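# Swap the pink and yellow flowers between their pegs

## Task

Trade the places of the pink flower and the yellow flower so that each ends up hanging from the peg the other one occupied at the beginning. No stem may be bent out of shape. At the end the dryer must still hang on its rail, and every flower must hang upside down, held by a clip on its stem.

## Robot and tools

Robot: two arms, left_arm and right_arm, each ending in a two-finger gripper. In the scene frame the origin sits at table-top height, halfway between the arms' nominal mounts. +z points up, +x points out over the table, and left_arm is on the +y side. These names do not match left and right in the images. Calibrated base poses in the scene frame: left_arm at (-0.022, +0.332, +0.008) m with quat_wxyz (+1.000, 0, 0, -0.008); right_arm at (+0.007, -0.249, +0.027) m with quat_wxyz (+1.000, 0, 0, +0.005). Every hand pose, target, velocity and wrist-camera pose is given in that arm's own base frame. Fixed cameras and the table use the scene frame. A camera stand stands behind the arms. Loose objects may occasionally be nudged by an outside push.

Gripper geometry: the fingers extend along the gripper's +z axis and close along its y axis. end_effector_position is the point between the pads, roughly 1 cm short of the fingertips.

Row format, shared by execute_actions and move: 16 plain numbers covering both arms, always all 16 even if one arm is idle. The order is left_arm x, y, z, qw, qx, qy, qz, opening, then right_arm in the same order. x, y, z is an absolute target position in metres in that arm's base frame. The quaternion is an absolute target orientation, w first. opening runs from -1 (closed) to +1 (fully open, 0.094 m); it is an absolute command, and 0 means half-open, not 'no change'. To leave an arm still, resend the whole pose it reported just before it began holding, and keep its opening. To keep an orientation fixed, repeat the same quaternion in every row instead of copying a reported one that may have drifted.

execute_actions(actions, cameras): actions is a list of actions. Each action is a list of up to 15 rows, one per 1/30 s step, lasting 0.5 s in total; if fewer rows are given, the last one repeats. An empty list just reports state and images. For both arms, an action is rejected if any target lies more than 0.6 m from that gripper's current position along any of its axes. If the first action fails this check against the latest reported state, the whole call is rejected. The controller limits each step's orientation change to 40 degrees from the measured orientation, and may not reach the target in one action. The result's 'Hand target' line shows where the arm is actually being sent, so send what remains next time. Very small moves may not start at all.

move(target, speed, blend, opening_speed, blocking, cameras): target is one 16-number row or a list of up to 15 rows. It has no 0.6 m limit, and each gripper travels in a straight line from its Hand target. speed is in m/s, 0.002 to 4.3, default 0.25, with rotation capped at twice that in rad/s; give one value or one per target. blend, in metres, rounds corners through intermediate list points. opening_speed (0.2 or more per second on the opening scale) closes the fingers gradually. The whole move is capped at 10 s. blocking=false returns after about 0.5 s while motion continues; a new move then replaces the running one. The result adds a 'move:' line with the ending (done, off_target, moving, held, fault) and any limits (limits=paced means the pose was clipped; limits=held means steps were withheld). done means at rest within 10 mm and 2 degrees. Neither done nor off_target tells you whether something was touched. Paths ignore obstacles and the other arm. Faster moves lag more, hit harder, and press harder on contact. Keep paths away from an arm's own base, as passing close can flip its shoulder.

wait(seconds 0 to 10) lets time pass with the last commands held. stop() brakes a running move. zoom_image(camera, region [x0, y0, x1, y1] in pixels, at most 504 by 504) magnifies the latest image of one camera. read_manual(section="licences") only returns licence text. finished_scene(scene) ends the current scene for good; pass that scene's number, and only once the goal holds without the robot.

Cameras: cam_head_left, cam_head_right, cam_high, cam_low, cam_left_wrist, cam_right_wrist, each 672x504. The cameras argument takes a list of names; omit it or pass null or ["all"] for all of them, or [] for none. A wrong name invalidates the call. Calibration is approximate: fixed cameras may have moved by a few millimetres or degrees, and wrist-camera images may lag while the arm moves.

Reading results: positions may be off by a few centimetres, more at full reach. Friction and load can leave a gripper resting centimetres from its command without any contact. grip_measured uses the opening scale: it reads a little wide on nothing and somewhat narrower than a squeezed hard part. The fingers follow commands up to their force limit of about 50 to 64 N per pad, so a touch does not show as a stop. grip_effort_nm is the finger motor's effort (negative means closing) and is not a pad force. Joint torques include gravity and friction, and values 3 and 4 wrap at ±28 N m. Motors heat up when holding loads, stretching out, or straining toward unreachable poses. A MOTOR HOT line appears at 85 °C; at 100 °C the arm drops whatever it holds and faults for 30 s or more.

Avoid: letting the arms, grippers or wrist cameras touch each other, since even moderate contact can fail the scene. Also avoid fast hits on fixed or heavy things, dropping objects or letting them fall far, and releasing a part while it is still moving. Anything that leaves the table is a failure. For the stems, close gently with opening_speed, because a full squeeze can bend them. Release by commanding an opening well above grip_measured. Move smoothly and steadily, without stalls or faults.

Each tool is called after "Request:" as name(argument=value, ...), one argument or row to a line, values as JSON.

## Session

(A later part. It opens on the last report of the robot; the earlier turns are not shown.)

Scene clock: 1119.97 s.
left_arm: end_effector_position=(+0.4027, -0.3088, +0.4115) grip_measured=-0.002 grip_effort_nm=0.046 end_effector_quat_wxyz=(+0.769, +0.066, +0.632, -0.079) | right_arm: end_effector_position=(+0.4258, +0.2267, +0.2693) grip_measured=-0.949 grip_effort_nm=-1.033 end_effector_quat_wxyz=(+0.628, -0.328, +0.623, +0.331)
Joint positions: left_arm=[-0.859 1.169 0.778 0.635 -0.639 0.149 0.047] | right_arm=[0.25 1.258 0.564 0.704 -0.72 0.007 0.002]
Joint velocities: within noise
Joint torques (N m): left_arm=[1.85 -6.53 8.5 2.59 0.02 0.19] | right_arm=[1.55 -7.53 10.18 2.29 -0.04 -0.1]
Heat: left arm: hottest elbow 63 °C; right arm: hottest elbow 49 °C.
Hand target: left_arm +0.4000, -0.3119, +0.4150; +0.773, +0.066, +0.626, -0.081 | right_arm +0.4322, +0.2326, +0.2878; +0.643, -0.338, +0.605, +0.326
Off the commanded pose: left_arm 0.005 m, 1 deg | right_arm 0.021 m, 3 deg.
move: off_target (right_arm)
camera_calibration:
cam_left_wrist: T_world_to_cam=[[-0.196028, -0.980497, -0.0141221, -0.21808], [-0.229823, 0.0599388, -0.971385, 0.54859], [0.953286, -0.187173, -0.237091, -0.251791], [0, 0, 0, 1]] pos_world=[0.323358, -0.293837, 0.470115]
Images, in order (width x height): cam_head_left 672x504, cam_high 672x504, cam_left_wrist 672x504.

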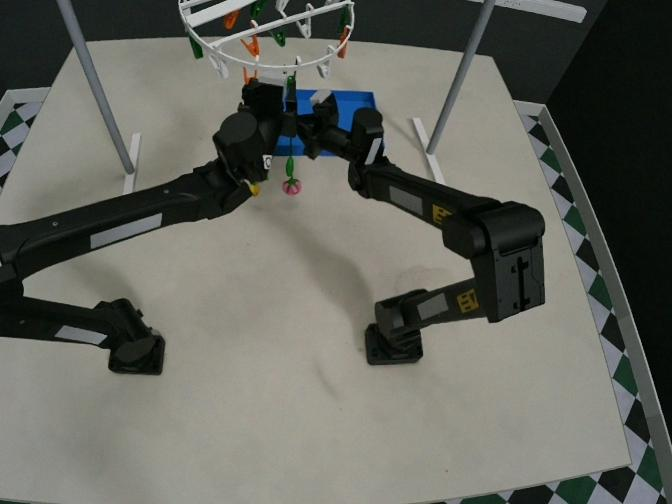

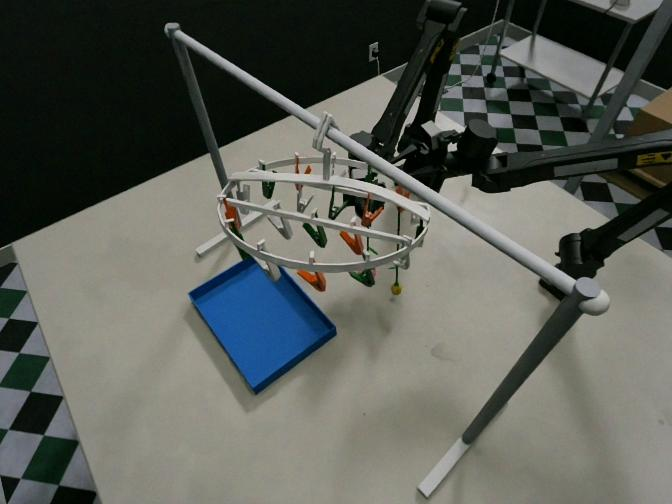

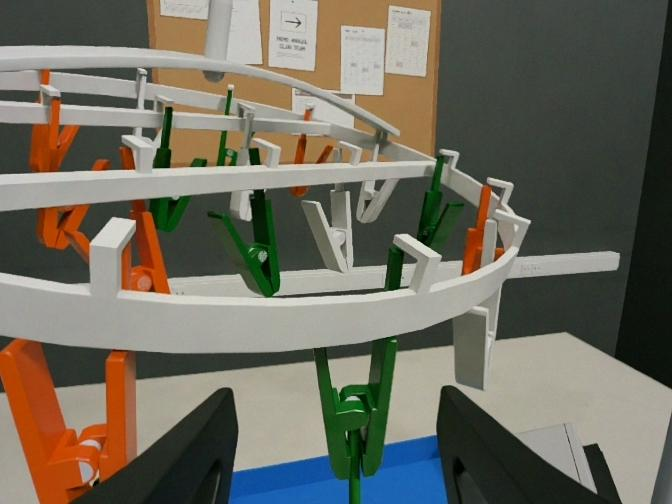

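Request:
move(
  target=[
    [0.400,-0.312,0.415,0.773,0.066,0.626,-0.081,0.0,0.433,0.233,0.288,0.642,-0.338,0.604,0.326,-0.4],
    [0.400,-0.312,0.415,0.773,0.066,0.626,-0.081,0.0,0.424,0.225,0.226,0.627,-0.338,0.614,0.333,-0.4],
  ],
  speed=0.06,
  opening_speed=0.6,
  cameras=["cam_left_wrist","cam_right_wrist"],
)

Scene clock: 1131.63 s.
left_arm: end_effector_position=(+0.4028, -0.3087, +0.4115) grip_measured=-0.002 grip_effort_nm=0.046 end_effector_quat_wxyz=(+0.769, +0.066, +0.632, -0.078) | right_arm: end_effector_position=(+0.4237, +0.2296, +0.2340) grip_measured=-0.401 grip_effort_nm=0.071 end_effector_quat_wxyz=(+0.628, -0.339, +0.613, +0.339)
Joint positions: left_arm=[-0.859 1.169 0.778 0.635 -0.64 0.15 0.047] | right_arm=[0.249 1.37 0.523 0.874 -0.751 0.007 0.028]
Joint velocities: within noise
Joint torques (N m): left_arm=[1.9 -6.48 8.49 2.65 0.04 0.17] | right_arm=[-0.26 -7.41 5.81 2.45 -0.07 -0.07]
Heat: left arm: hottest elbow 61 °C; right arm: hottest elbow 49 °C.
Hand target: left_arm +0.4000, -0.3119, +0.4150; +0.773, +0.066, +0.626, -0.081 | right_arm +0.4239, +0.2250, +0.2260; +0.628, -0.339, +0.616, +0.334
Off the commanded pose: left_arm 0.006 m, 1 deg | right_arm 0.009 m, 1 deg.
move: done
camera_calibration:
cam_left_wrist: T_world_to_cam=[[-0.195541, -0.980585, -0.0147613, -0.217964], [-0.229713, 0.0604304, -0.97138, 0.548696], [0.953413, -0.186553, -0.23707, -0.25166], [0, 0, 0, 1]] pos_world=[0.323358, -0.293838, 0.470114]
cam_right_wrist: T_world_to_cam=[[0.843964, -0.536045, 0.0194925, -0.24017], [-0.198214, -0.345429, -0.917273, 0.418306], [0.498433, 0.770282, -0.397781, -0.20617], [0, 0, 0, 1]] pos_world=[0.388371, 0.174562, 0.306372]
Images, in order (width x height): cam_left_wrist 672x504, cam_right_wrist 672x504.

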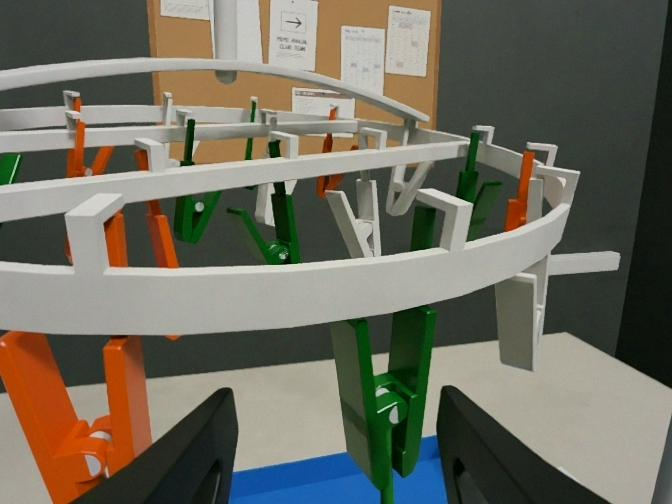

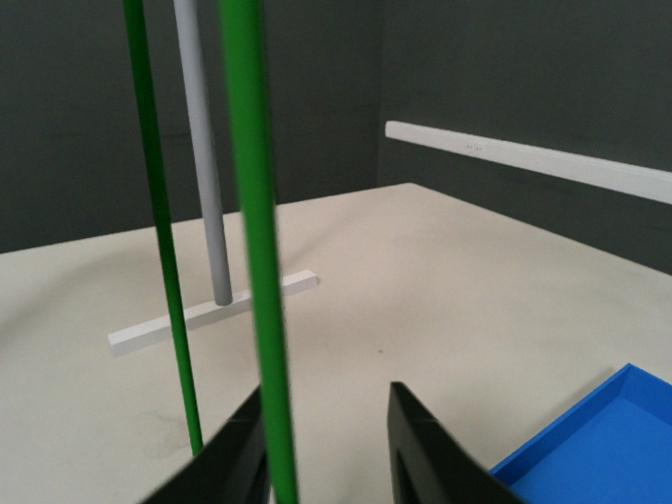

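Request:
move(
  target=[
    [0.400,-0.312,0.415,0.773,0.066,0.626,-0.081,0.0,0.405,0.210,0.226,0.627,-0.338,0.614,0.333,-0.4],
  ],
  speed=0.06,
  cameras=["cam_left_wrist","cam_right_wrist"],
)

Scene clock: 1136.17 s.
left_arm: end_effector_position=(+0.4028, -0.3087, +0.4115) grip_measured=-0.002 grip_effort_nm=0.046 end_effector_quat_wxyz=(+0.769, +0.066, +0.632, -0.078) | right_arm: end_effector_position=(+0.4072, +0.2148, +0.2268) grip_measured=-0.401 grip_effort_nm=0.076 end_effector_quat_wxyz=(+0.624, -0.338, +0.618, +0.340)
Joint positions: left_arm=[-0.859 1.169 0.778 0.635 -0.64 0.15 0.047] | right_arm=[0.217 1.331 0.468 0.875 -0.783 0.007 0.028]
Joint velocities: within noise
Joint torques (N m): left_arm=[1.9 -6.48 8.49 2.65 0.03 0.17] | right_arm=[-0.26 -8.18 5.67 2.35 -0.09 -0.07]
Heat: left arm: hottest elbow 61 °C; right arm: hottest elbow 48 °C.
Hand target: left_arm +0.4000, -0.3119, +0.4150; +0.773, +0.066, +0.626, -0.081 | right_arm +0.4050, +0.2100, +0.2259; +0.628, -0.339, +0.616, +0.334
Off the commanded pose: left_arm 0.006 m, 1 deg | right_arm 0.005 m, 1 deg.
move: done
camera_calibration:
cam_left_wrist: T_world_to_cam=[[-0.195541, -0.980585, -0.0147613, -0.217964], [-0.229713, 0.0604304, -0.97138, 0.548696], [0.953413, -0.186553, -0.23707, -0.25166], [0, 0, 0, 1]] pos_world=[0.323358, -0.293838, 0.470114]
cam_right_wrist: T_world_to_cam=[[0.843987, -0.536263, 0.0103691, -0.231943], [-0.210434, -0.348845, -0.913249, 0.408087], [0.493359, 0.768589, -0.407269, -0.184735], [0, 0, 0, 1]] pos_world=[0.372772, 0.159962, 0.299854]
Images, in order (width x height): cam_left_wrist 672x504, cam_right_wrist 672x504.

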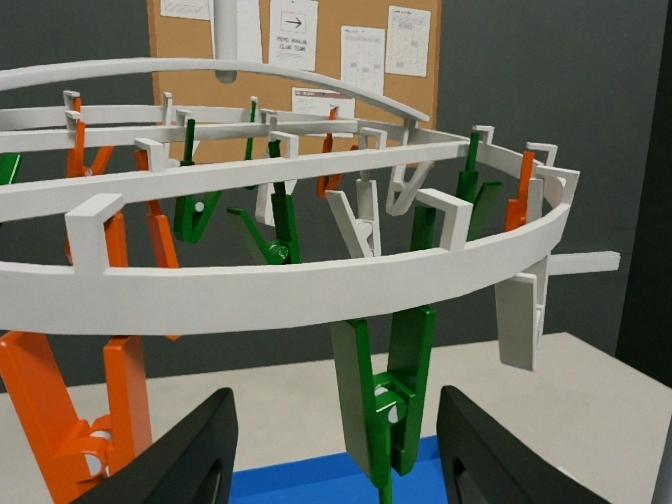

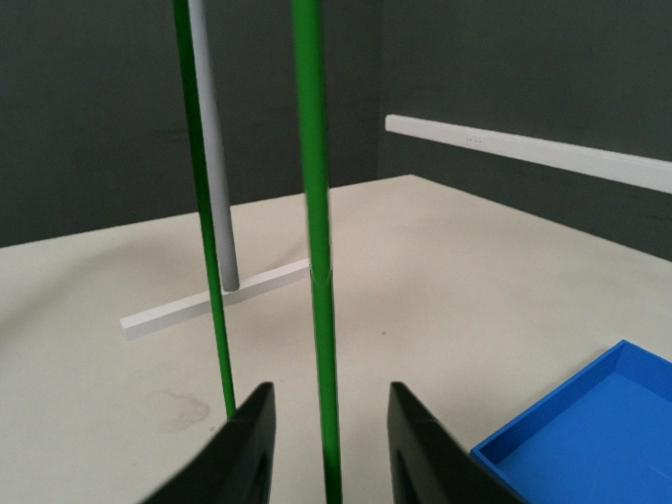

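Request:
move(
  target=[
    [0.400,-0.312,0.415,0.773,0.066,0.626,-0.081,0.0,0.405,0.210,0.226,0.627,-0.338,0.614,0.333,-1],
  ],
  opening_speed=0.6,
  cameras=["cam_left_wrist","cam_right_wrist"],
)

Scene clock: 1139.77 s.
left_arm: end_effector_position=(+0.4028, -0.3087, +0.4115) grip_measured=-0.002 grip_effort_nm=0.046 end_effector_quat_wxyz=(+0.769, +0.066, +0.632, -0.078) | right_arm: end_effector_position=(+0.4070, +0.2148, +0.2267) grip_measured=-0.950 grip_effort_nm=-0.935 end_effector_quat_wxyz=(+0.624, -0.338, +0.618, +0.340)
Joint positions: left_arm=[-0.859 1.169 0.778 0.635 -0.64 0.15 0.047] | right_arm=[0.217 1.331 0.468 0.875 -0.783 0.007 0.002]
Joint velocities: within noise
Joint torques (N m): left_arm=[1.85 -6.48 8.5 2.67 0.03 0.17] | right_arm=[-0.26 -8.29 5.59 2.33 -0.07 -0.06]
Heat: left arm: hottest elbow 60 °C; right arm: hottest elbow 47 °C.
Hand target: left_arm +0.4000, -0.3119, +0.4150; +0.773, +0.066, +0.626, -0.081 | right_arm +0.4050, +0.2101, +0.2259; +0.628, -0.339, +0.616, +0.334
Off the commanded pose: left_arm 0.006 m, 1 deg | right_arm 0.005 m, 1 deg.
move: done
camera_calibration:
cam_left_wrist: T_world_to_cam=[[-0.195541, -0.980585, -0.0147613, -0.217964], [-0.229713, 0.0604304, -0.97138, 0.548696], [0.953413, -0.186553, -0.23707, -0.25166], [0, 0, 0, 1]] pos_world=[0.323358, -0.293838, 0.470114]
cam_right_wrist: T_world_to_cam=[[0.844372, -0.535655, 0.0104661, -0.232072], [-0.210277, -0.349308, -0.913109, 0.407892], [0.492767, 0.768803, -0.407582, -0.184564], [0, 0, 0, 1]] pos_world=[0.372672, 0.160063, 0.299653]
Images, in order (width x height): cam_left_wrist 672x504, cam_right_wrist 672x504.

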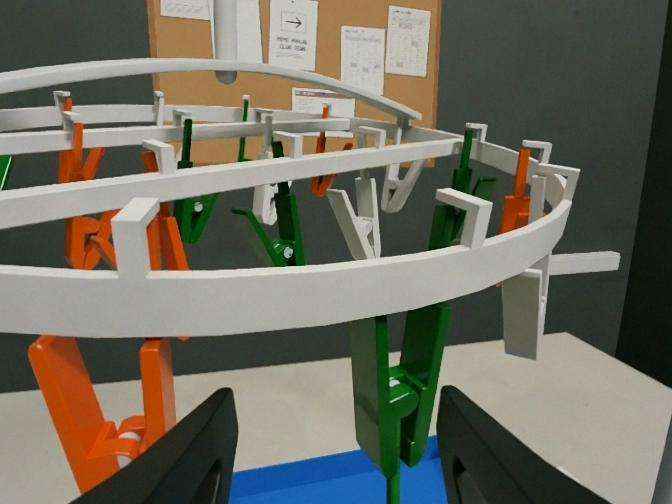

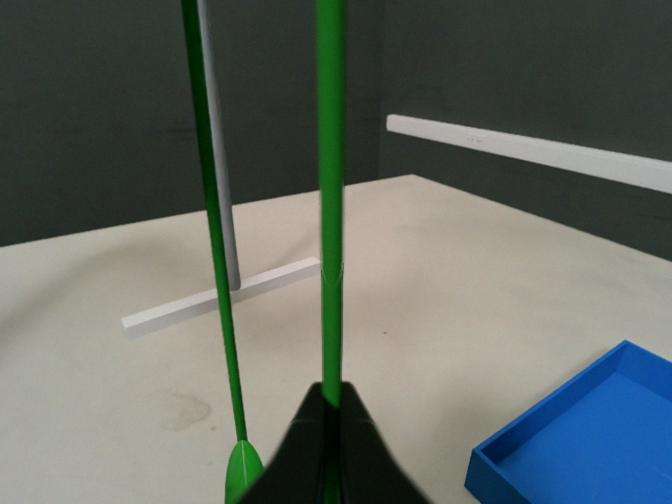

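Request:
move(
  target=[
    [0.385,-0.330,0.425,0.755,0.0,0.656,0.0,0.0,0.405,0.210,0.226,0.627,-0.338,0.614,0.333,-1],
  ],
  speed=0.08,
  cameras=["cam_left_wrist","cam_right_wrist"],
)

Scene clock: 1147.00 s.
left_arm: end_effector_position=(+0.3815, -0.3175, +0.4027) grip_measured=-0.002 grip_effort_nm=0.046 end_effector_quat_wxyz=(+0.749, +0.005, +0.662, +0.008) | right_arm: end_effector_position=(+0.4070, +0.2148, +0.2267) grip_measured=-0.955 grip_effort_nm=-1.033 end_effector_quat_wxyz=(+0.624, -0.338, +0.618, +0.340)
Joint positions: left_arm=[-0.989 1.216 0.83 0.607 -0.98 0.202 0.047] | right_arm=[0.217 1.331 0.468 0.875 -0.783 0.007 0.002]
Joint velocities: within noise
Joint torques (N m): left_arm=[1.9 -6.24 12.26 1.29 0.06 0.16] | right_arm=[-0.21 -8.23 5.67 2.4 -0.07 -0.06]
Heat: left arm: hottest elbow 60 °C; right arm: hottest elbow 46 °C.
Hand target: left_arm +0.3839, -0.3290, +0.4246; +0.755, +0.000, +0.656, +0.000 | right_arm +0.4050, +0.2101, +0.2259; +0.628, -0.339, +0.616, +0.334
Off the commanded pose: left_arm 0.026 m, 1 deg | right_arm 0.005 m, 1 deg.
move: off_target (left_arm)
camera_calibration:
cam_left_wrist: T_world_to_cam=[[0.0114041, -0.999469, -0.0305198, -0.309506], [-0.307062, 0.0255467, -0.951346, 0.546119], [0.951621, 0.0202208, -0.306608, -0.14078], [0, 0, 0, 1]] pos_world=[0.305192, -0.320447, 0.466938]
cam_right_wrist: T_world_to_cam=[[0.844372, -0.535655, 0.0104661, -0.232072], [-0.210277, -0.349308, -0.913109, 0.407892], [0.492767, 0.768803, -0.407582, -0.184564], [0, 0, 0, 1]] pos_world=[0.372672, 0.160063, 0.299653]
Images, in order (width x height): cam_left_wrist 672x504, cam_right_wrist 672x504.

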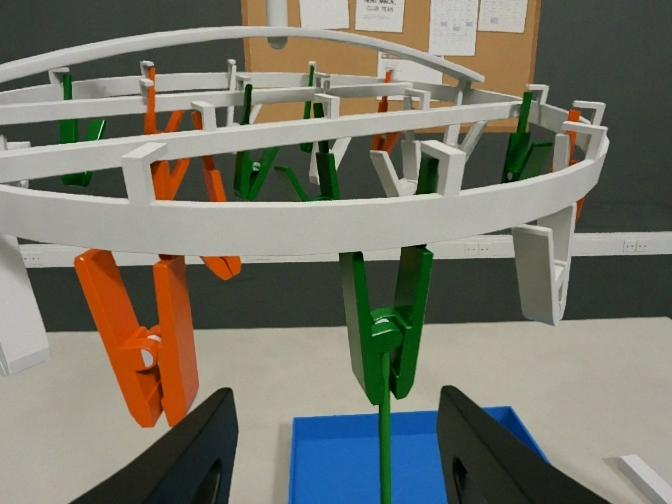

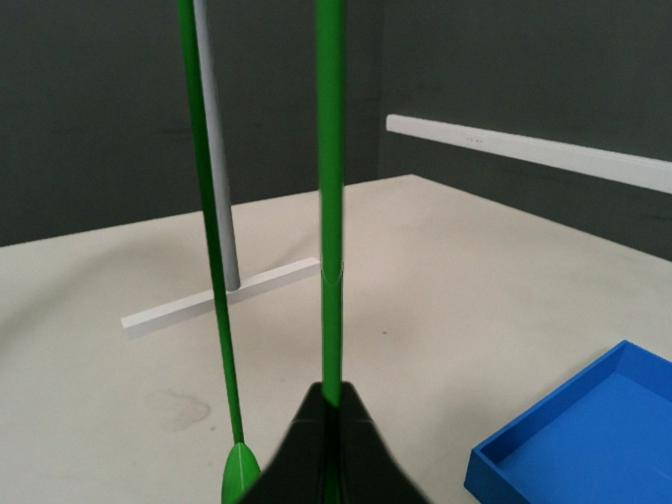

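Request:
move(
  target=[
    [0.410,-0.346,0.442,0.755,0.0,0.656,0.0,0.0,0.405,0.210,0.226,0.627,-0.338,0.614,0.333,-1],
  ],
  speed=0.06,
  cameras=["cam_left_wrist"],
)

Scene clock: 1150.07 s.
left_arm: end_effector_position=(+0.3998, -0.3403, +0.4196) grip_measured=-0.002 grip_effort_nm=0.046 end_effector_quat_wxyz=(+0.749, +0.013, +0.663, +0.007) | right_arm: end_effector_position=(+0.4070, +0.2148, +0.2267) grip_measured=-0.955 grip_effort_nm=-1.033 end_effector_quat_wxyz=(+0.624, -0.338, +0.618, +0.340)
Joint positions: left_arm=[-0.979 1.273 0.927 0.557 -0.957 0.203 0.047] | right_arm=[0.217 1.331 0.468 0.875 -0.783 0.007 0.002]
Joint velocities: within noise
Joint torques (N m): left_arm=[3.31 -6.71 12.49 1.37 0.25 0.03] | right_arm=[-0.26 -8.35 5.65 2.36 -0.07 -0.07]
Heat: left arm: hottest elbow 62 °C; right arm: hottest elbow 46 °C.
Hand target: left_arm +0.4087, -0.3449, +0.4417; +0.755, +0.000, +0.656, +0.000 | right_arm +0.4050, +0.2101, +0.2259; +0.628, -0.339, +0.616, +0.334
Off the commanded pose: left_arm 0.025 m, 2 deg | right_arm 0.005 m, 1 deg.
move: off_target (left_arm)
camera_calibration:
cam_left_wrist: T_world_to_cam=[[-0.000488665, -0.999117, -0.0420113, -0.32223], [-0.307658, 0.0401238, -0.950651, 0.573363], [0.951497, 0.0124606, -0.307406, -0.154849], [0, 0, 0, 1]] pos_world=[0.32358, -0.343021, 0.483929]
Images, in order (width x height): cam_left_wrist 672x504.

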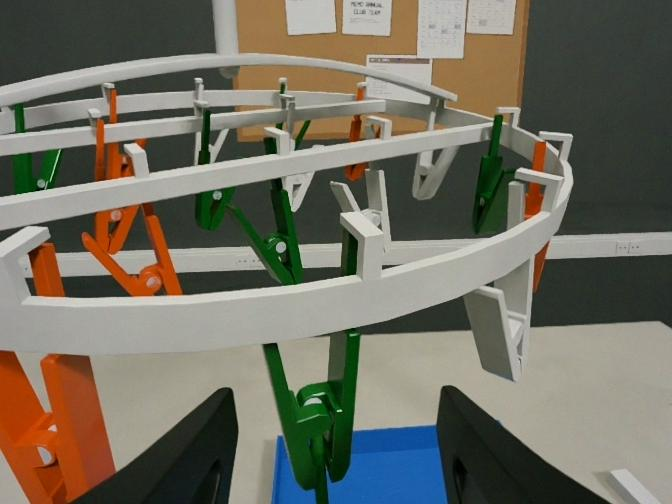

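Request:
move(
  target=[
    [0.430,-0.330,0.440,0.755,0.0,0.656,0.0,0.0,0.405,0.210,0.226,0.627,-0.338,0.614,0.333,-1],
  ],
  speed=0.06,
  cameras=["cam_left_wrist","cam_right_wrist"],
)

Scene clock: 1153.13 s.
left_arm: end_effector_position=(+0.4212, -0.3250, +0.4184) grip_measured=-0.002 grip_effort_nm=0.046 end_effector_quat_wxyz=(+0.748, +0.015, +0.663, +0.010) | right_arm: end_effector_position=(+0.4070, +0.2148, +0.2267) grip_measured=-0.955 grip_effort_nm=-1.043 end_effector_quat_wxyz=(+0.624, -0.338, +0.618, +0.340)
Joint positions: left_arm=[-0.915 1.273 0.928 0.539 -0.898 0.189 0.047] | right_arm=[0.217 1.331 0.468 0.875 -0.783 0.007 0.002]
Joint velocities: within noise
Joint torques (N m): left_arm=[3.14 -7.3 12.21 1.37 0.22 -0.06] | right_arm=[-0.21 -8.23 5.65 2.35 -0.07 -0.07]
Heat: left arm: hottest elbow 62 °C; right arm: hottest elbow 45 °C.
Hand target: left_arm +0.4290, -0.3290, +0.4397; +0.755, +0.000, +0.656, +0.000 | right_arm +0.4050, +0.2101, +0.2259; +0.628, -0.339, +0.616, +0.334
Off the commanded pose: left_arm 0.024 m, 2 deg | right_arm 0.005 m, 1 deg.
move: off_target (left_arm)
camera_calibration:
cam_left_wrist: T_world_to_cam=[[0.00311037, -0.998803, -0.0488081, -0.305645], [-0.308489, 0.0454695, -0.95014, 0.580017], [0.951223, 0.0180121, -0.307979, -0.17357], [0, 0, 0, 1]] pos_world=[0.344983, -0.328526, 0.482724]
cam_right_wrist: T_world_to_cam=[[0.844372, -0.535655, 0.0104661, -0.232072], [-0.210277, -0.349308, -0.913109, 0.407892], [0.492767, 0.768803, -0.407582, -0.184564], [0, 0, 0, 1]] pos_world=[0.372672, 0.160063, 0.299653]
Images, in order (width x height): cam_left_wrist 672x504, cam_right_wrist 672x504.

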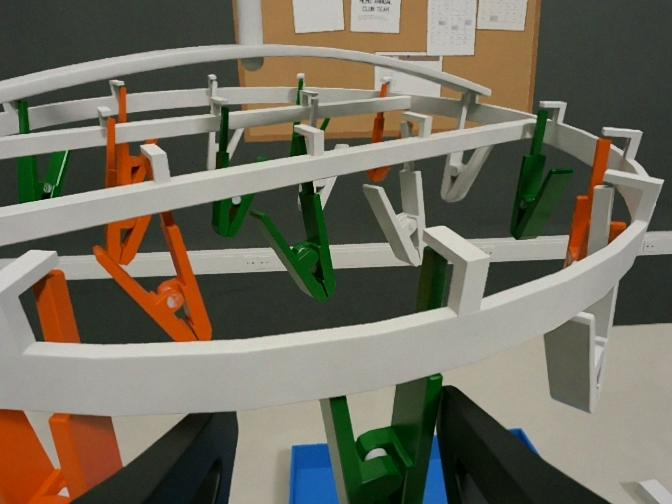

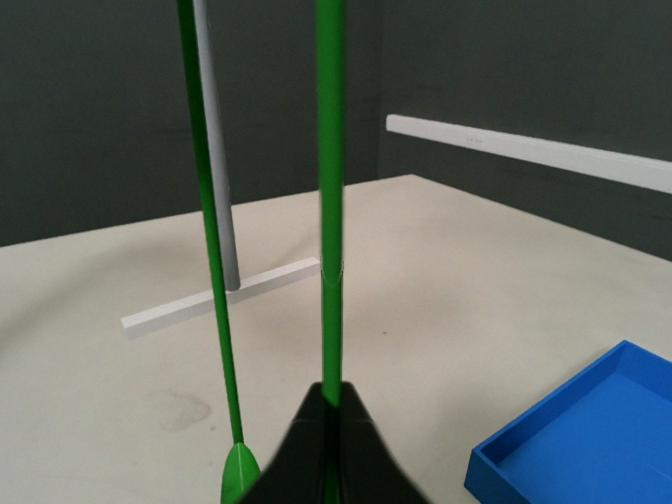

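Request:
move(
  target=[
    [0.432,-0.345,0.440,0.755,0.0,0.656,0.0,0.0,0.405,0.210,0.226,0.627,-0.338,0.614,0.333,-1],
    [0.441,-0.345,0.441,0.755,0.0,0.656,0.0,0.0,0.405,0.210,0.226,0.627,-0.338,0.614,0.333,-1],
  ],
  speed=0.06,
  cameras=["cam_left_wrist","cam_right_wrist"],
)

Scene clock: 1156.23 s.
left_arm: end_effector_position=(+0.4315, -0.3382, +0.4174) grip_measured=-0.002 grip_effort_nm=0.042 end_effector_quat_wxyz=(+0.747, +0.015, +0.664, +0.012) | right_arm: end_effector_position=(+0.4070, +0.2148, +0.2267) grip_measured=-0.955 grip_effort_nm=-1.038 end_effector_quat_wxyz=(+0.624, -0.338, +0.618, +0.340)
Joint positions: left_arm=[-0.915 1.319 0.969 0.539 -0.899 0.188 0.047] | right_arm=[0.217 1.331 0.468 0.875 -0.783 0.007 0.002]
Joint velocities: within noise
Joint torques (N m): left_arm=[3.08 -7.77 12.63 1.47 0.23 -0.06] | right_arm=[-0.15 -8.35 5.61 2.33 -0.08 -0.06]
Heat: left arm: hottest elbow 62 °C; right arm: hottest elbow 45 °C.
Hand target: left_arm +0.4397, -0.3438, +0.4405; +0.755, +0.000, +0.656, +0.000 | right_arm +0.4050, +0.2101, +0.2259; +0.628, -0.339, +0.616, +0.334
Off the commanded pose: left_arm 0.026 m, 3 deg | right_arm 0.005 m, 1 deg.
move: off_target (left_arm)
camera_calibration:
cam_left_wrist: T_world_to_cam=[[0.00432006, -0.998666, -0.0514549, -0.31821], [-0.311581, 0.0475496, -0.949029, 0.584384], [0.95021, 0.0201322, -0.31096, -0.18104], [0, 0, 0, 1]] pos_world=[0.355484, -0.341928, 0.481928]
cam_right_wrist: T_world_to_cam=[[0.844372, -0.535655, 0.0104661, -0.232072], [-0.210277, -0.349308, -0.913109, 0.407892], [0.492767, 0.768803, -0.407582, -0.184564], [0, 0, 0, 1]] pos_world=[0.372672, 0.160063, 0.299653]
Images, in order (width x height): cam_left_wrist 672x504, cam_right_wrist 672x504.

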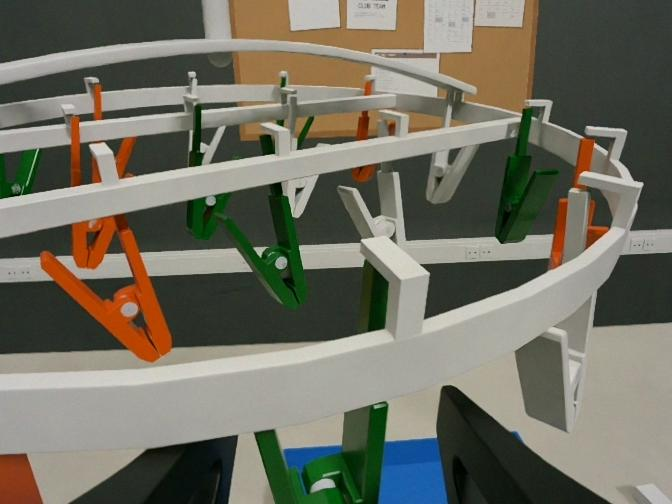

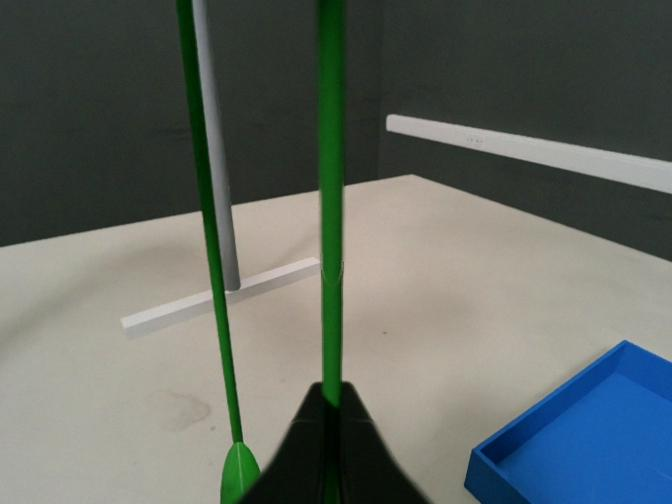

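Request:
move(
  target=[
    [0.441,-0.342,0.441,0.755,0.0,0.656,0.0,-0.85,0.405,0.210,0.226,0.627,-0.338,0.614,0.333,-1],
  ],
  opening_speed=0.8,
  cameras=["cam_left_wrist","cam_right_wrist"],
)

Scene clock: 1159.20 s.
left_arm: end_effector_position=(+0.4318, -0.3387, +0.4177) grip_measured=-0.546 grip_effort_nm=-1.057 end_effector_quat_wxyz=(+0.748, +0.016, +0.664, +0.010) | right_arm: end_effector_position=(+0.4070, +0.2148, +0.2267) grip_measured=-0.955 grip_effort_nm=-1.033 end_effector_quat_wxyz=(+0.624, -0.338, +0.618, +0.340)
Joint positions: left_arm=[-0.914 1.319 0.969 0.539 -0.894 0.187 0.021] | right_arm=[0.217 1.331 0.468 0.875 -0.783 0.007 0.002]
Joint velocities: within noise
Joint torques (N m): left_arm=[3.25 -8.18 12.23 1.39 0.22 -0.07] | right_arm=[-0.21 -8.12 5.6 2.36 -0.08 -0.06]
Heat: left arm: hottest elbow 63 °C; right arm: hottest elbow 45 °C.
Hand target: left_arm +0.4398, -0.3410, +0.4407; +0.755, +0.000, +0.656, +0.000 | right_arm +0.4050, +0.2101, +0.2259; +0.628, -0.339, +0.615, +0.334
Off the commanded pose: left_arm 0.025 m, 3 deg | right_arm 0.005 m, 1 deg.
move: off_target (left_arm)
camera_calibration:
cam_left_wrist: T_world_to_cam=[[0.00053941, -0.998684, -0.0512883, -0.31713], [-0.310599, 0.0485843, -0.949299, 0.584872], [0.950541, 0.0164421, -0.310164, -0.182895], [0, 0, 0, 1]] pos_world=[0.35568, -0.342121, 0.482226]
cam_right_wrist: T_world_to_cam=[[0.844372, -0.535655, 0.0104661, -0.232072], [-0.210277, -0.349308, -0.913109, 0.407892], [0.492767, 0.768803, -0.407582, -0.184564], [0, 0, 0, 1]] pos_world=[0.372672, 0.160063, 0.299653]
Images, in order (width x height): cam_left_wrist 672x504, cam_right_wrist 672x504.

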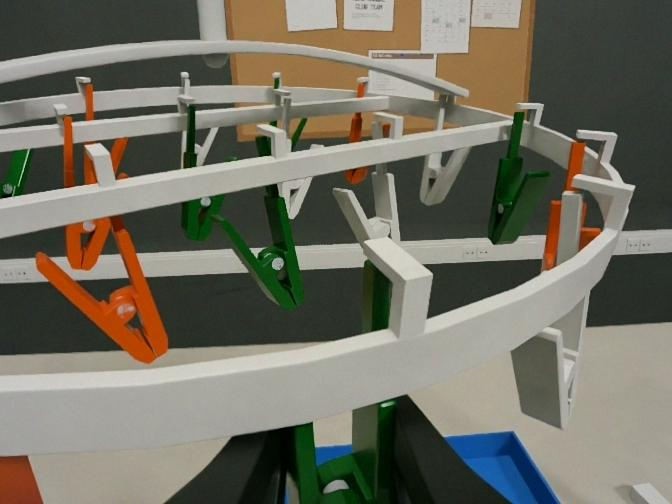

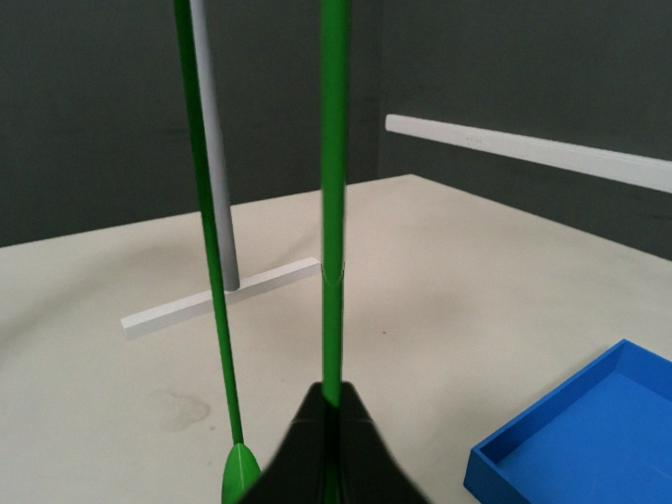

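Request:
move(
  target=[
    [0.441,-0.342,0.441,0.755,0.0,0.656,0.0,-0.85,0.404,0.210,0.182,0.627,-0.338,0.614,0.333,-1],
  ],
  speed=0.05,
  cameras=["cam_left_wrist","cam_right_wrist"],
)

Scene clock: 1162.77 s.
left_arm: end_effector_position=(+0.4318, -0.3387, +0.4177) grip_measured=-0.546 grip_effort_nm=-1.062 end_effector_quat_wxyz=(+0.748, +0.016, +0.664, +0.010) | right_arm: end_effector_position=(+0.4047, +0.2141, +0.1884) grip_measured=-0.955 grip_effort_nm=-1.038 end_effector_quat_wxyz=(+0.628, -0.339, +0.613, +0.339)
Joint positions: left_arm=[-0.914 1.319 0.969 0.539 -0.894 0.187 0.021] | right_arm=[0.216 1.472 0.427 1.071 -0.783 0.007 0.002]
Joint velocities: within noise
Joint torques (N m): left_arm=[3.25 -8.18 12.23 1.39 0.21 -0.07] | right_arm=[-0.15 -7.36 4.57 2.47 -0.04 -0.06]
Heat: left arm: hottest elbow 63 °C; right arm: hottest elbow 44 °C.
Hand target: left_arm +0.4398, -0.3410, +0.4407; +0.755, +0.000, +0.656, +0.000 | right_arm +0.4039, +0.2100, +0.1820; +0.628, -0.339, +0.616, +0.334
Off the commanded pose: left_arm 0.025 m, 3 deg | right_arm 0.008 m, 1 deg.
move: off_target (left_arm)
camera_calibration:
cam_left_wrist: T_world_to_cam=[[0.000128706, -0.998701, -0.0509491, -0.317153], [-0.310457, 0.0483916, -0.949355, 0.584783], [0.950587, 0.0159397, -0.310048, -0.183138], [0, 0, 0, 1]] pos_world=[0.35568, -0.34212, 0.482226]
cam_right_wrist: T_world_to_cam=[[0.844016, -0.535956, 0.0197013, -0.231591], [-0.198729, -0.346653, -0.9167, 0.367719], [0.49814, 0.769794, -0.399091, -0.20241], [0, 0, 0, 1]] pos_world=[0.369372, 0.159162, 0.260871]
Images, in order (width x height): cam_left_wrist 672x504, cam_right_wrist 672x504.

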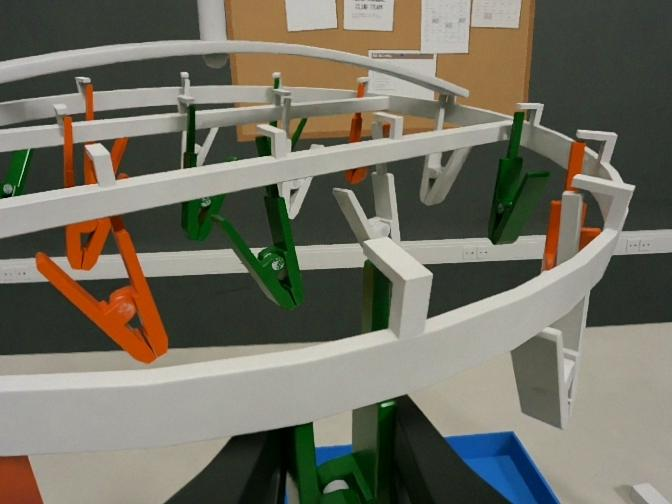

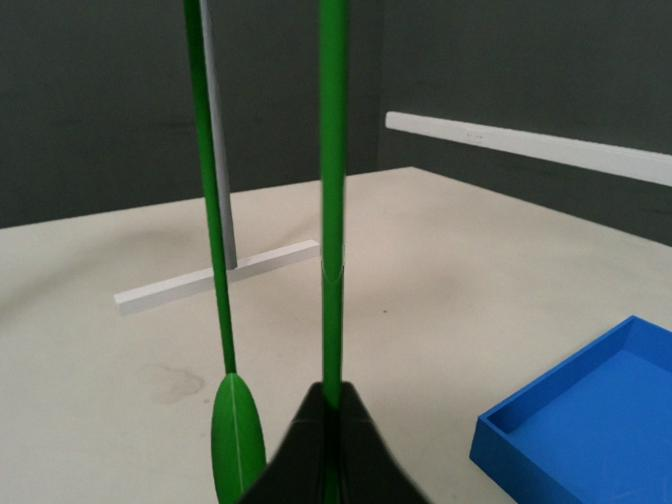

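Request:
move(
  target=[
    [0.441,-0.342,0.441,0.755,0.0,0.656,0.0,-0.85,0.375,0.166,0.185,0.627,-0.338,0.614,0.333,-1],
    [0.441,-0.342,0.441,0.755,0.0,0.656,0.0,-0.85,0.300,0.053,0.20,0.627,-0.338,0.614,0.333,-1],
  ],
  speed=0.1,
  cameras=["cam_right_wrist","cam_high"],
)

Request:
move(
  target=[
    [0.441,-0.335,0.441,0.755,0.0,0.656,0.0,0.0,0.300,0.053,0.20,0.627,-0.338,0.614,0.333,-1],
    [0.360,-0.335,0.445,0.755,0.0,0.656,0.0,0.0,0.300,0.053,0.20,0.627,-0.338,0.614,0.333,-1],
  ],
  speed=0.08,
  opening_speed=0.8,
)

Scene clock: 1168.70 s.
left_arm: end_effector_position=(+0.4318, -0.3387, +0.4177) grip_measured=-0.546 grip_effort_nm=-1.067 end_effector_quat_wxyz=(+0.748, +0.016, +0.664, +0.010) | right_arm: end_effector_position=(+0.3033, +0.0543, +0.2026) grip_measured=-0.955 grip_effort_nm=-1.028 end_effector_quat_wxyz=(+0.632, -0.349, +0.609, +0.328)
Joint positions: left_arm=[-0.914 1.319 0.969 0.539 -0.894 0.186 0.021] | right_arm=[-0.412 1.162 0.208 1.044 -1.411 0.047 0.002]
Joint velocities: within noise
Joint torques (N m): left_arm=[3.31 -8.18 12.23 1.37 0.22 -0.07] | right_arm=[-0.21 -3.25 4.82 1.18 -0.03 0.2]
Heat: left arm: hottest elbow 64 °C; right arm: hottest elbow 44 °C.
Hand target: left_arm +0.4398, -0.3410, +0.4407; +0.755, +0.000, +0.656, +0.000 | right_arm +0.3001, +0.0531, +0.1999; +0.628, -0.339, +0.616, +0.334
Off the commanded pose: left_arm 0.025 m, 3 deg | right_arm 0.004 m, 2 deg.
move: off_target (left_arm)
camera_calibration:
cam_right_wrist: T_world_to_cam=[[0.842691, -0.535926, 0.0515265, -0.237932], [-0.176239, -0.365011, -0.91417, 0.298792], [0.508736, 0.761282, -0.402043, -0.0253714], [0, 0, 0, 1]] pos_world=[0.266069, 0.00086291, 0.275206]
Images, in order (width x height): cam_high 672x504, cam_right_wrist 672x504.

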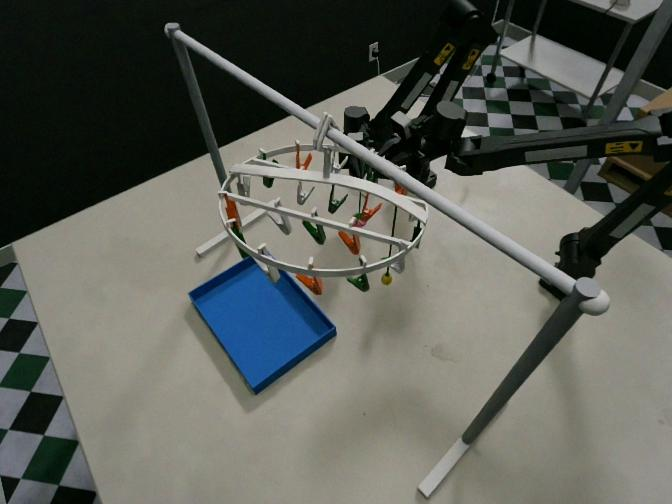

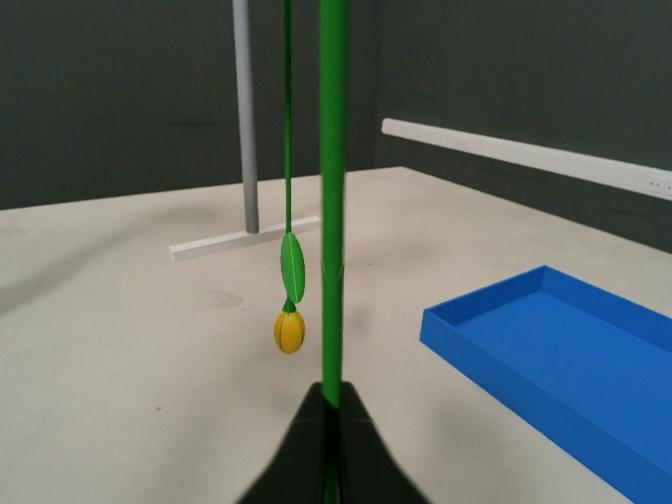

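Scene clock: 1171.87 s.
left_arm: end_effector_position=(+0.3654, -0.3368, +0.4348) grip_measured=-0.002 grip_effort_nm=0.051 end_effector_quat_wxyz=(+0.749, +0.006, +0.662, +0.008) | right_arm: end_effector_position=(+0.3033, +0.0543, +0.2026) grip_measured=-0.955 grip_effort_nm=-1.033 end_effector_quat_wxyz=(+0.632, -0.349, +0.609, +0.328)
Joint positions: left_arm=[-1.05 1.21 0.909 0.545 -1.039 0.231 0.047] | right_arm=[-0.412 1.162 0.208 1.044 -1.411 0.049 0.002]
Joint velocities: within noise
Joint torques (N m): left_arm=[2.02 -8.47 8.58 2.5 0.08 0.16] | right_arm=[-0.26 -3.31 4.74 1.24 -0.03 0.18]
Heat: left arm: hottest elbow 64 °C; right arm: hottest elbow 43 °C.
Hand target: left_arm +0.3602, -0.3349, +0.4448; +0.755, +0.000, +0.656, +0.000 | right_arm +0.3001, +0.0531, +0.1999; +0.628, -0.339, +0.616, +0.334
Off the commanded pose: left_arm 0.012 m, 1 deg | right_arm 0.004 m, 2 deg.
move: off_target (left_arm)
camera_calibration:
cam_left_wrist: T_world_to_cam=[[0.0111743, -0.999415, -0.0323212, -0.326748], [-0.306479, 0.0273444, -0.951485, 0.572717], [0.951812, 0.0205379, -0.305994, -0.115479], [0, 0, 0, 1]] pos_world=[0.289091, -0.339846, 0.499035]
cam_right_wrist: T_world_to_cam=[[0.842758, -0.53597, 0.0499548, -0.237655], [-0.177414, -0.364181, -0.914274, 0.299112], [0.508216, 0.761649, -0.402005, -0.0252192], [0, 0, 0, 1]] pos_world=[0.266169, 0.000762819, 0.275204]

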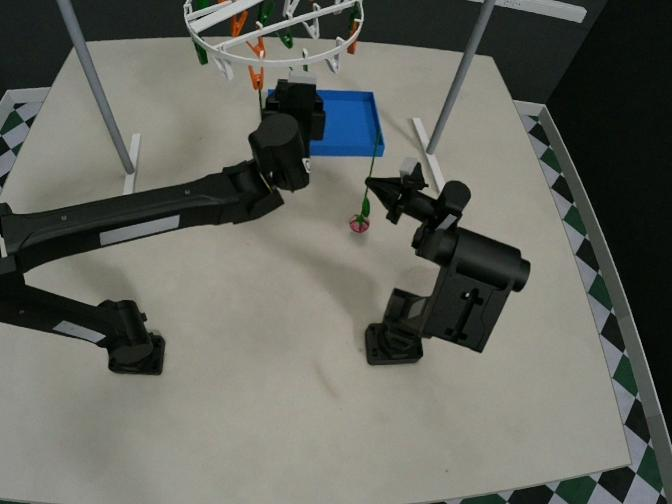

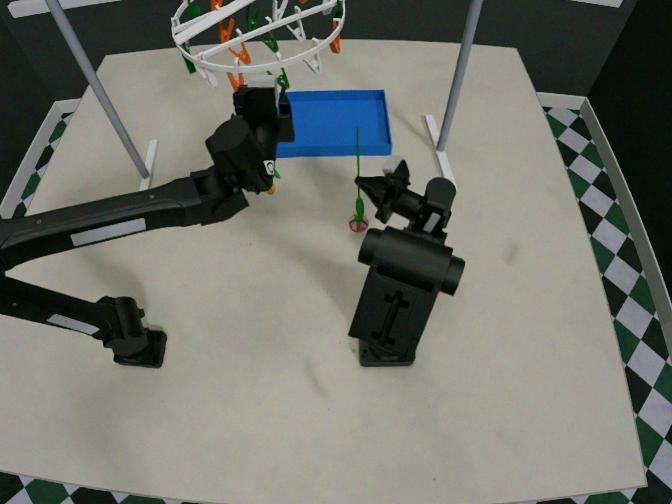

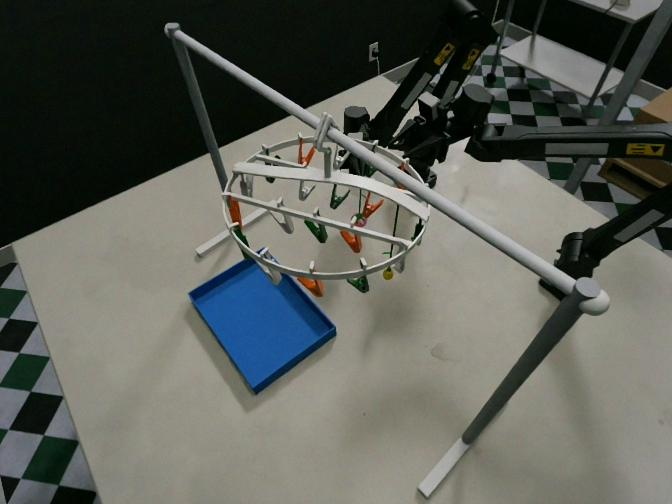

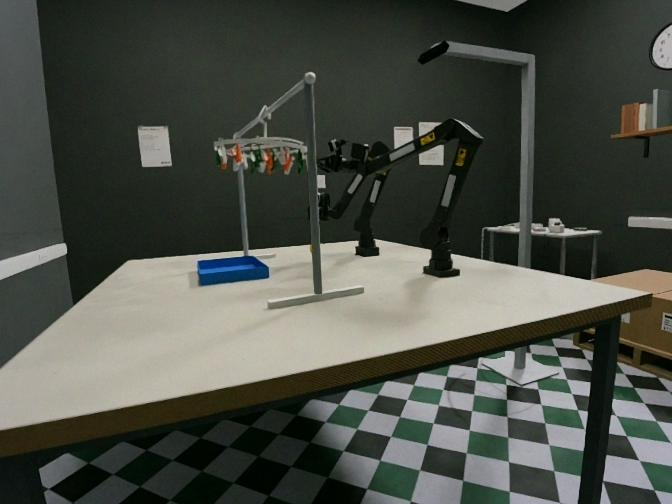

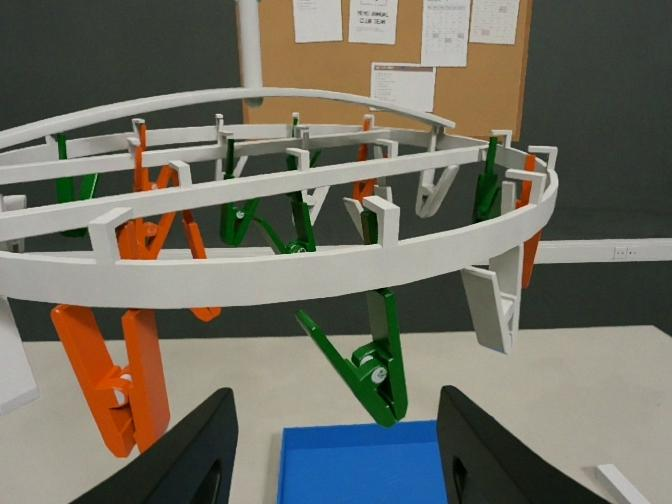

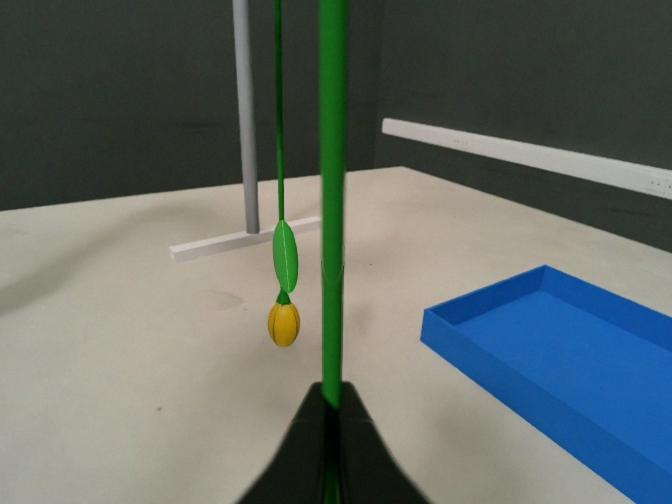

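Request:
move(
  target=[
    [0.370,-0.420,0.435,0.755,0.0,0.656,0.0,0.0,0.300,0.053,0.20,0.627,-0.338,0.614,0.333,-1],
    [0.430,-0.425,0.438,0.755,0.0,0.656,0.0,0.0,0.300,0.053,0.20,0.627,-0.338,0.614,0.333,-1],
  ],
  speed=0.1,
  cameras=["cam_left_wrist"],
)

Scene clock: 1180.13 s.
left_arm: end_effector_position=(+0.4216, -0.4170, +0.4180) grip_measured=-0.002 grip_effort_nm=0.046 end_effector_quat_wxyz=(+0.749, +0.015, +0.662, +0.012) | right_arm: end_effector_position=(+0.3033, +0.0543, +0.2026) grip_measured=-0.955 grip_effort_nm=-1.028 end_effector_quat_wxyz=(+0.632, -0.349, +0.609, +0.328)
Joint positions: left_arm=[-1.03 1.48 1.12 0.594 -1.012 0.238 0.047] | right_arm=[-0.412 1.162 0.208 1.044 -1.411 0.049 0.002]
Joint velocities: within noise
Joint torques (N m): left_arm=[2.96 -9.88 12.36 1.32 0.25 -0.07] | right_arm=[-0.03 -3.37 4.81 1.22 -0.05 0.19]
Heat: left arm: hottest elbow 65 °C; right arm: hottest elbow 43 °C.
Hand target: left_arm +0.4290, -0.4238, +0.4376; +0.755, +0.000, +0.656, +0.000 | right_arm +0.3001, +0.0531, +0.1999; +0.628, -0.339, +0.616, +0.334
Off the commanded pose: left_arm 0.023 m, 2 deg | right_arm 0.004 m, 2 deg.
move: off_target (left_arm)
camera_calibration:
cam_left_wrist: T_world_to_cam=[[0.0052029, -0.998687, -0.0509724, -0.397498], [-0.30562, 0.0469461, -0.950996, 0.583742], [0.952139, 0.0205261, -0.304974, -0.172994], [0, 0, 0, 1]] pos_world=[0.345186, -0.420829, 0.482116]
Images, in order (width x height): cam_left_wrist 672x504.

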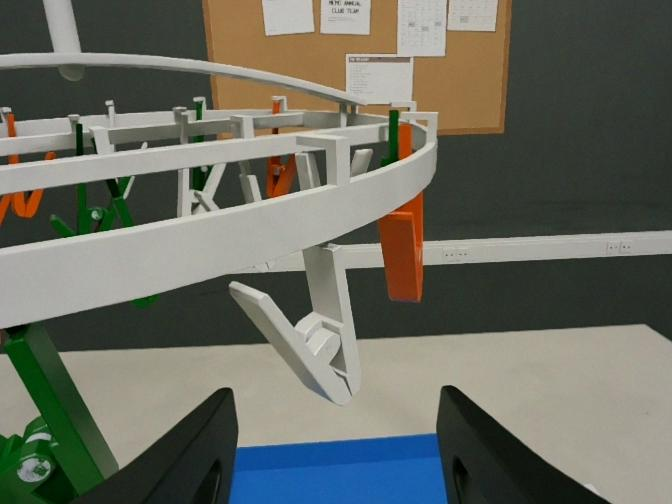

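Request:
move(
  target=[
    [0.435,-0.403,0.440,0.755,0.0,0.656,0.0,0.1,0.300,0.053,0.20,0.627,-0.338,0.614,0.333,-1],
    [0.472,-0.405,0.444,0.755,0.0,0.656,0.0,0.1,0.300,0.053,0.20,0.627,-0.338,0.614,0.333,-1],
  ],
  speed=0.07,
  cameras=["cam_left_wrist"],
)

Scene clock: 1186.03 s.
left_arm: end_effector_position=(+0.4621, -0.3992, +0.4234) grip_measured=+0.098 grip_effort_nm=0.046 end_effector_quat_wxyz=(+0.748, +0.015, +0.663, +0.011) | right_arm: end_effector_position=(+0.3033, +0.0543, +0.2026) grip_measured=-0.955 grip_effort_nm=-1.033 end_effector_quat_wxyz=(+0.632, -0.349, +0.609, +0.328)
Joint positions: left_arm=[-0.941 1.489 1.153 0.537 -0.922 0.198 0.052] | right_arm=[-0.412 1.162 0.208 1.044 -1.411 0.049 0.002]
Joint velocities: within noise
Joint torques (N m): left_arm=[3.14 -10.17 12.48 1.36 0.23 -0.08] | right_arm=[-0.32 -3.43 4.77 1.24 -0.01 0.18]
Heat: left arm: hottest elbow 64 °C; right arm: hottest elbow 42 °C.
Hand target: left_arm +0.4709, -0.4040, +0.4435; +0.755, +0.000, +0.656, +0.000 | right_arm +0.3001, +0.0531, +0.1999; +0.628, -0.339, +0.616, +0.334
Off the commanded pose: left_arm 0.024 m, 2 deg | right_arm 0.004 m, 2 deg.
move: off_target (left_arm)
camera_calibration:
cam_left_wrist: T_world_to_cam=[[0.00260106, -0.998772, -0.0494792, -0.379102], [-0.308173, 0.0462706, -0.950204, 0.600989], [0.951327, 0.0177197, -0.307675, -0.209905], [0, 0, 0, 1]] pos_world=[0.385883, -0.402725, 0.487723]
Images, in order (width x height): cam_left_wrist 672x504.

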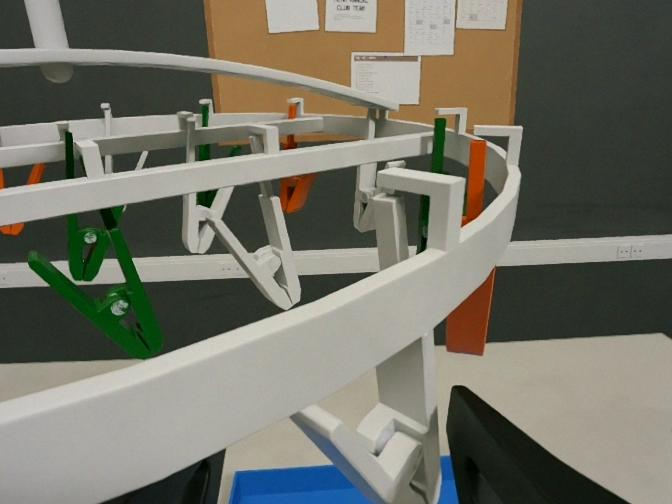

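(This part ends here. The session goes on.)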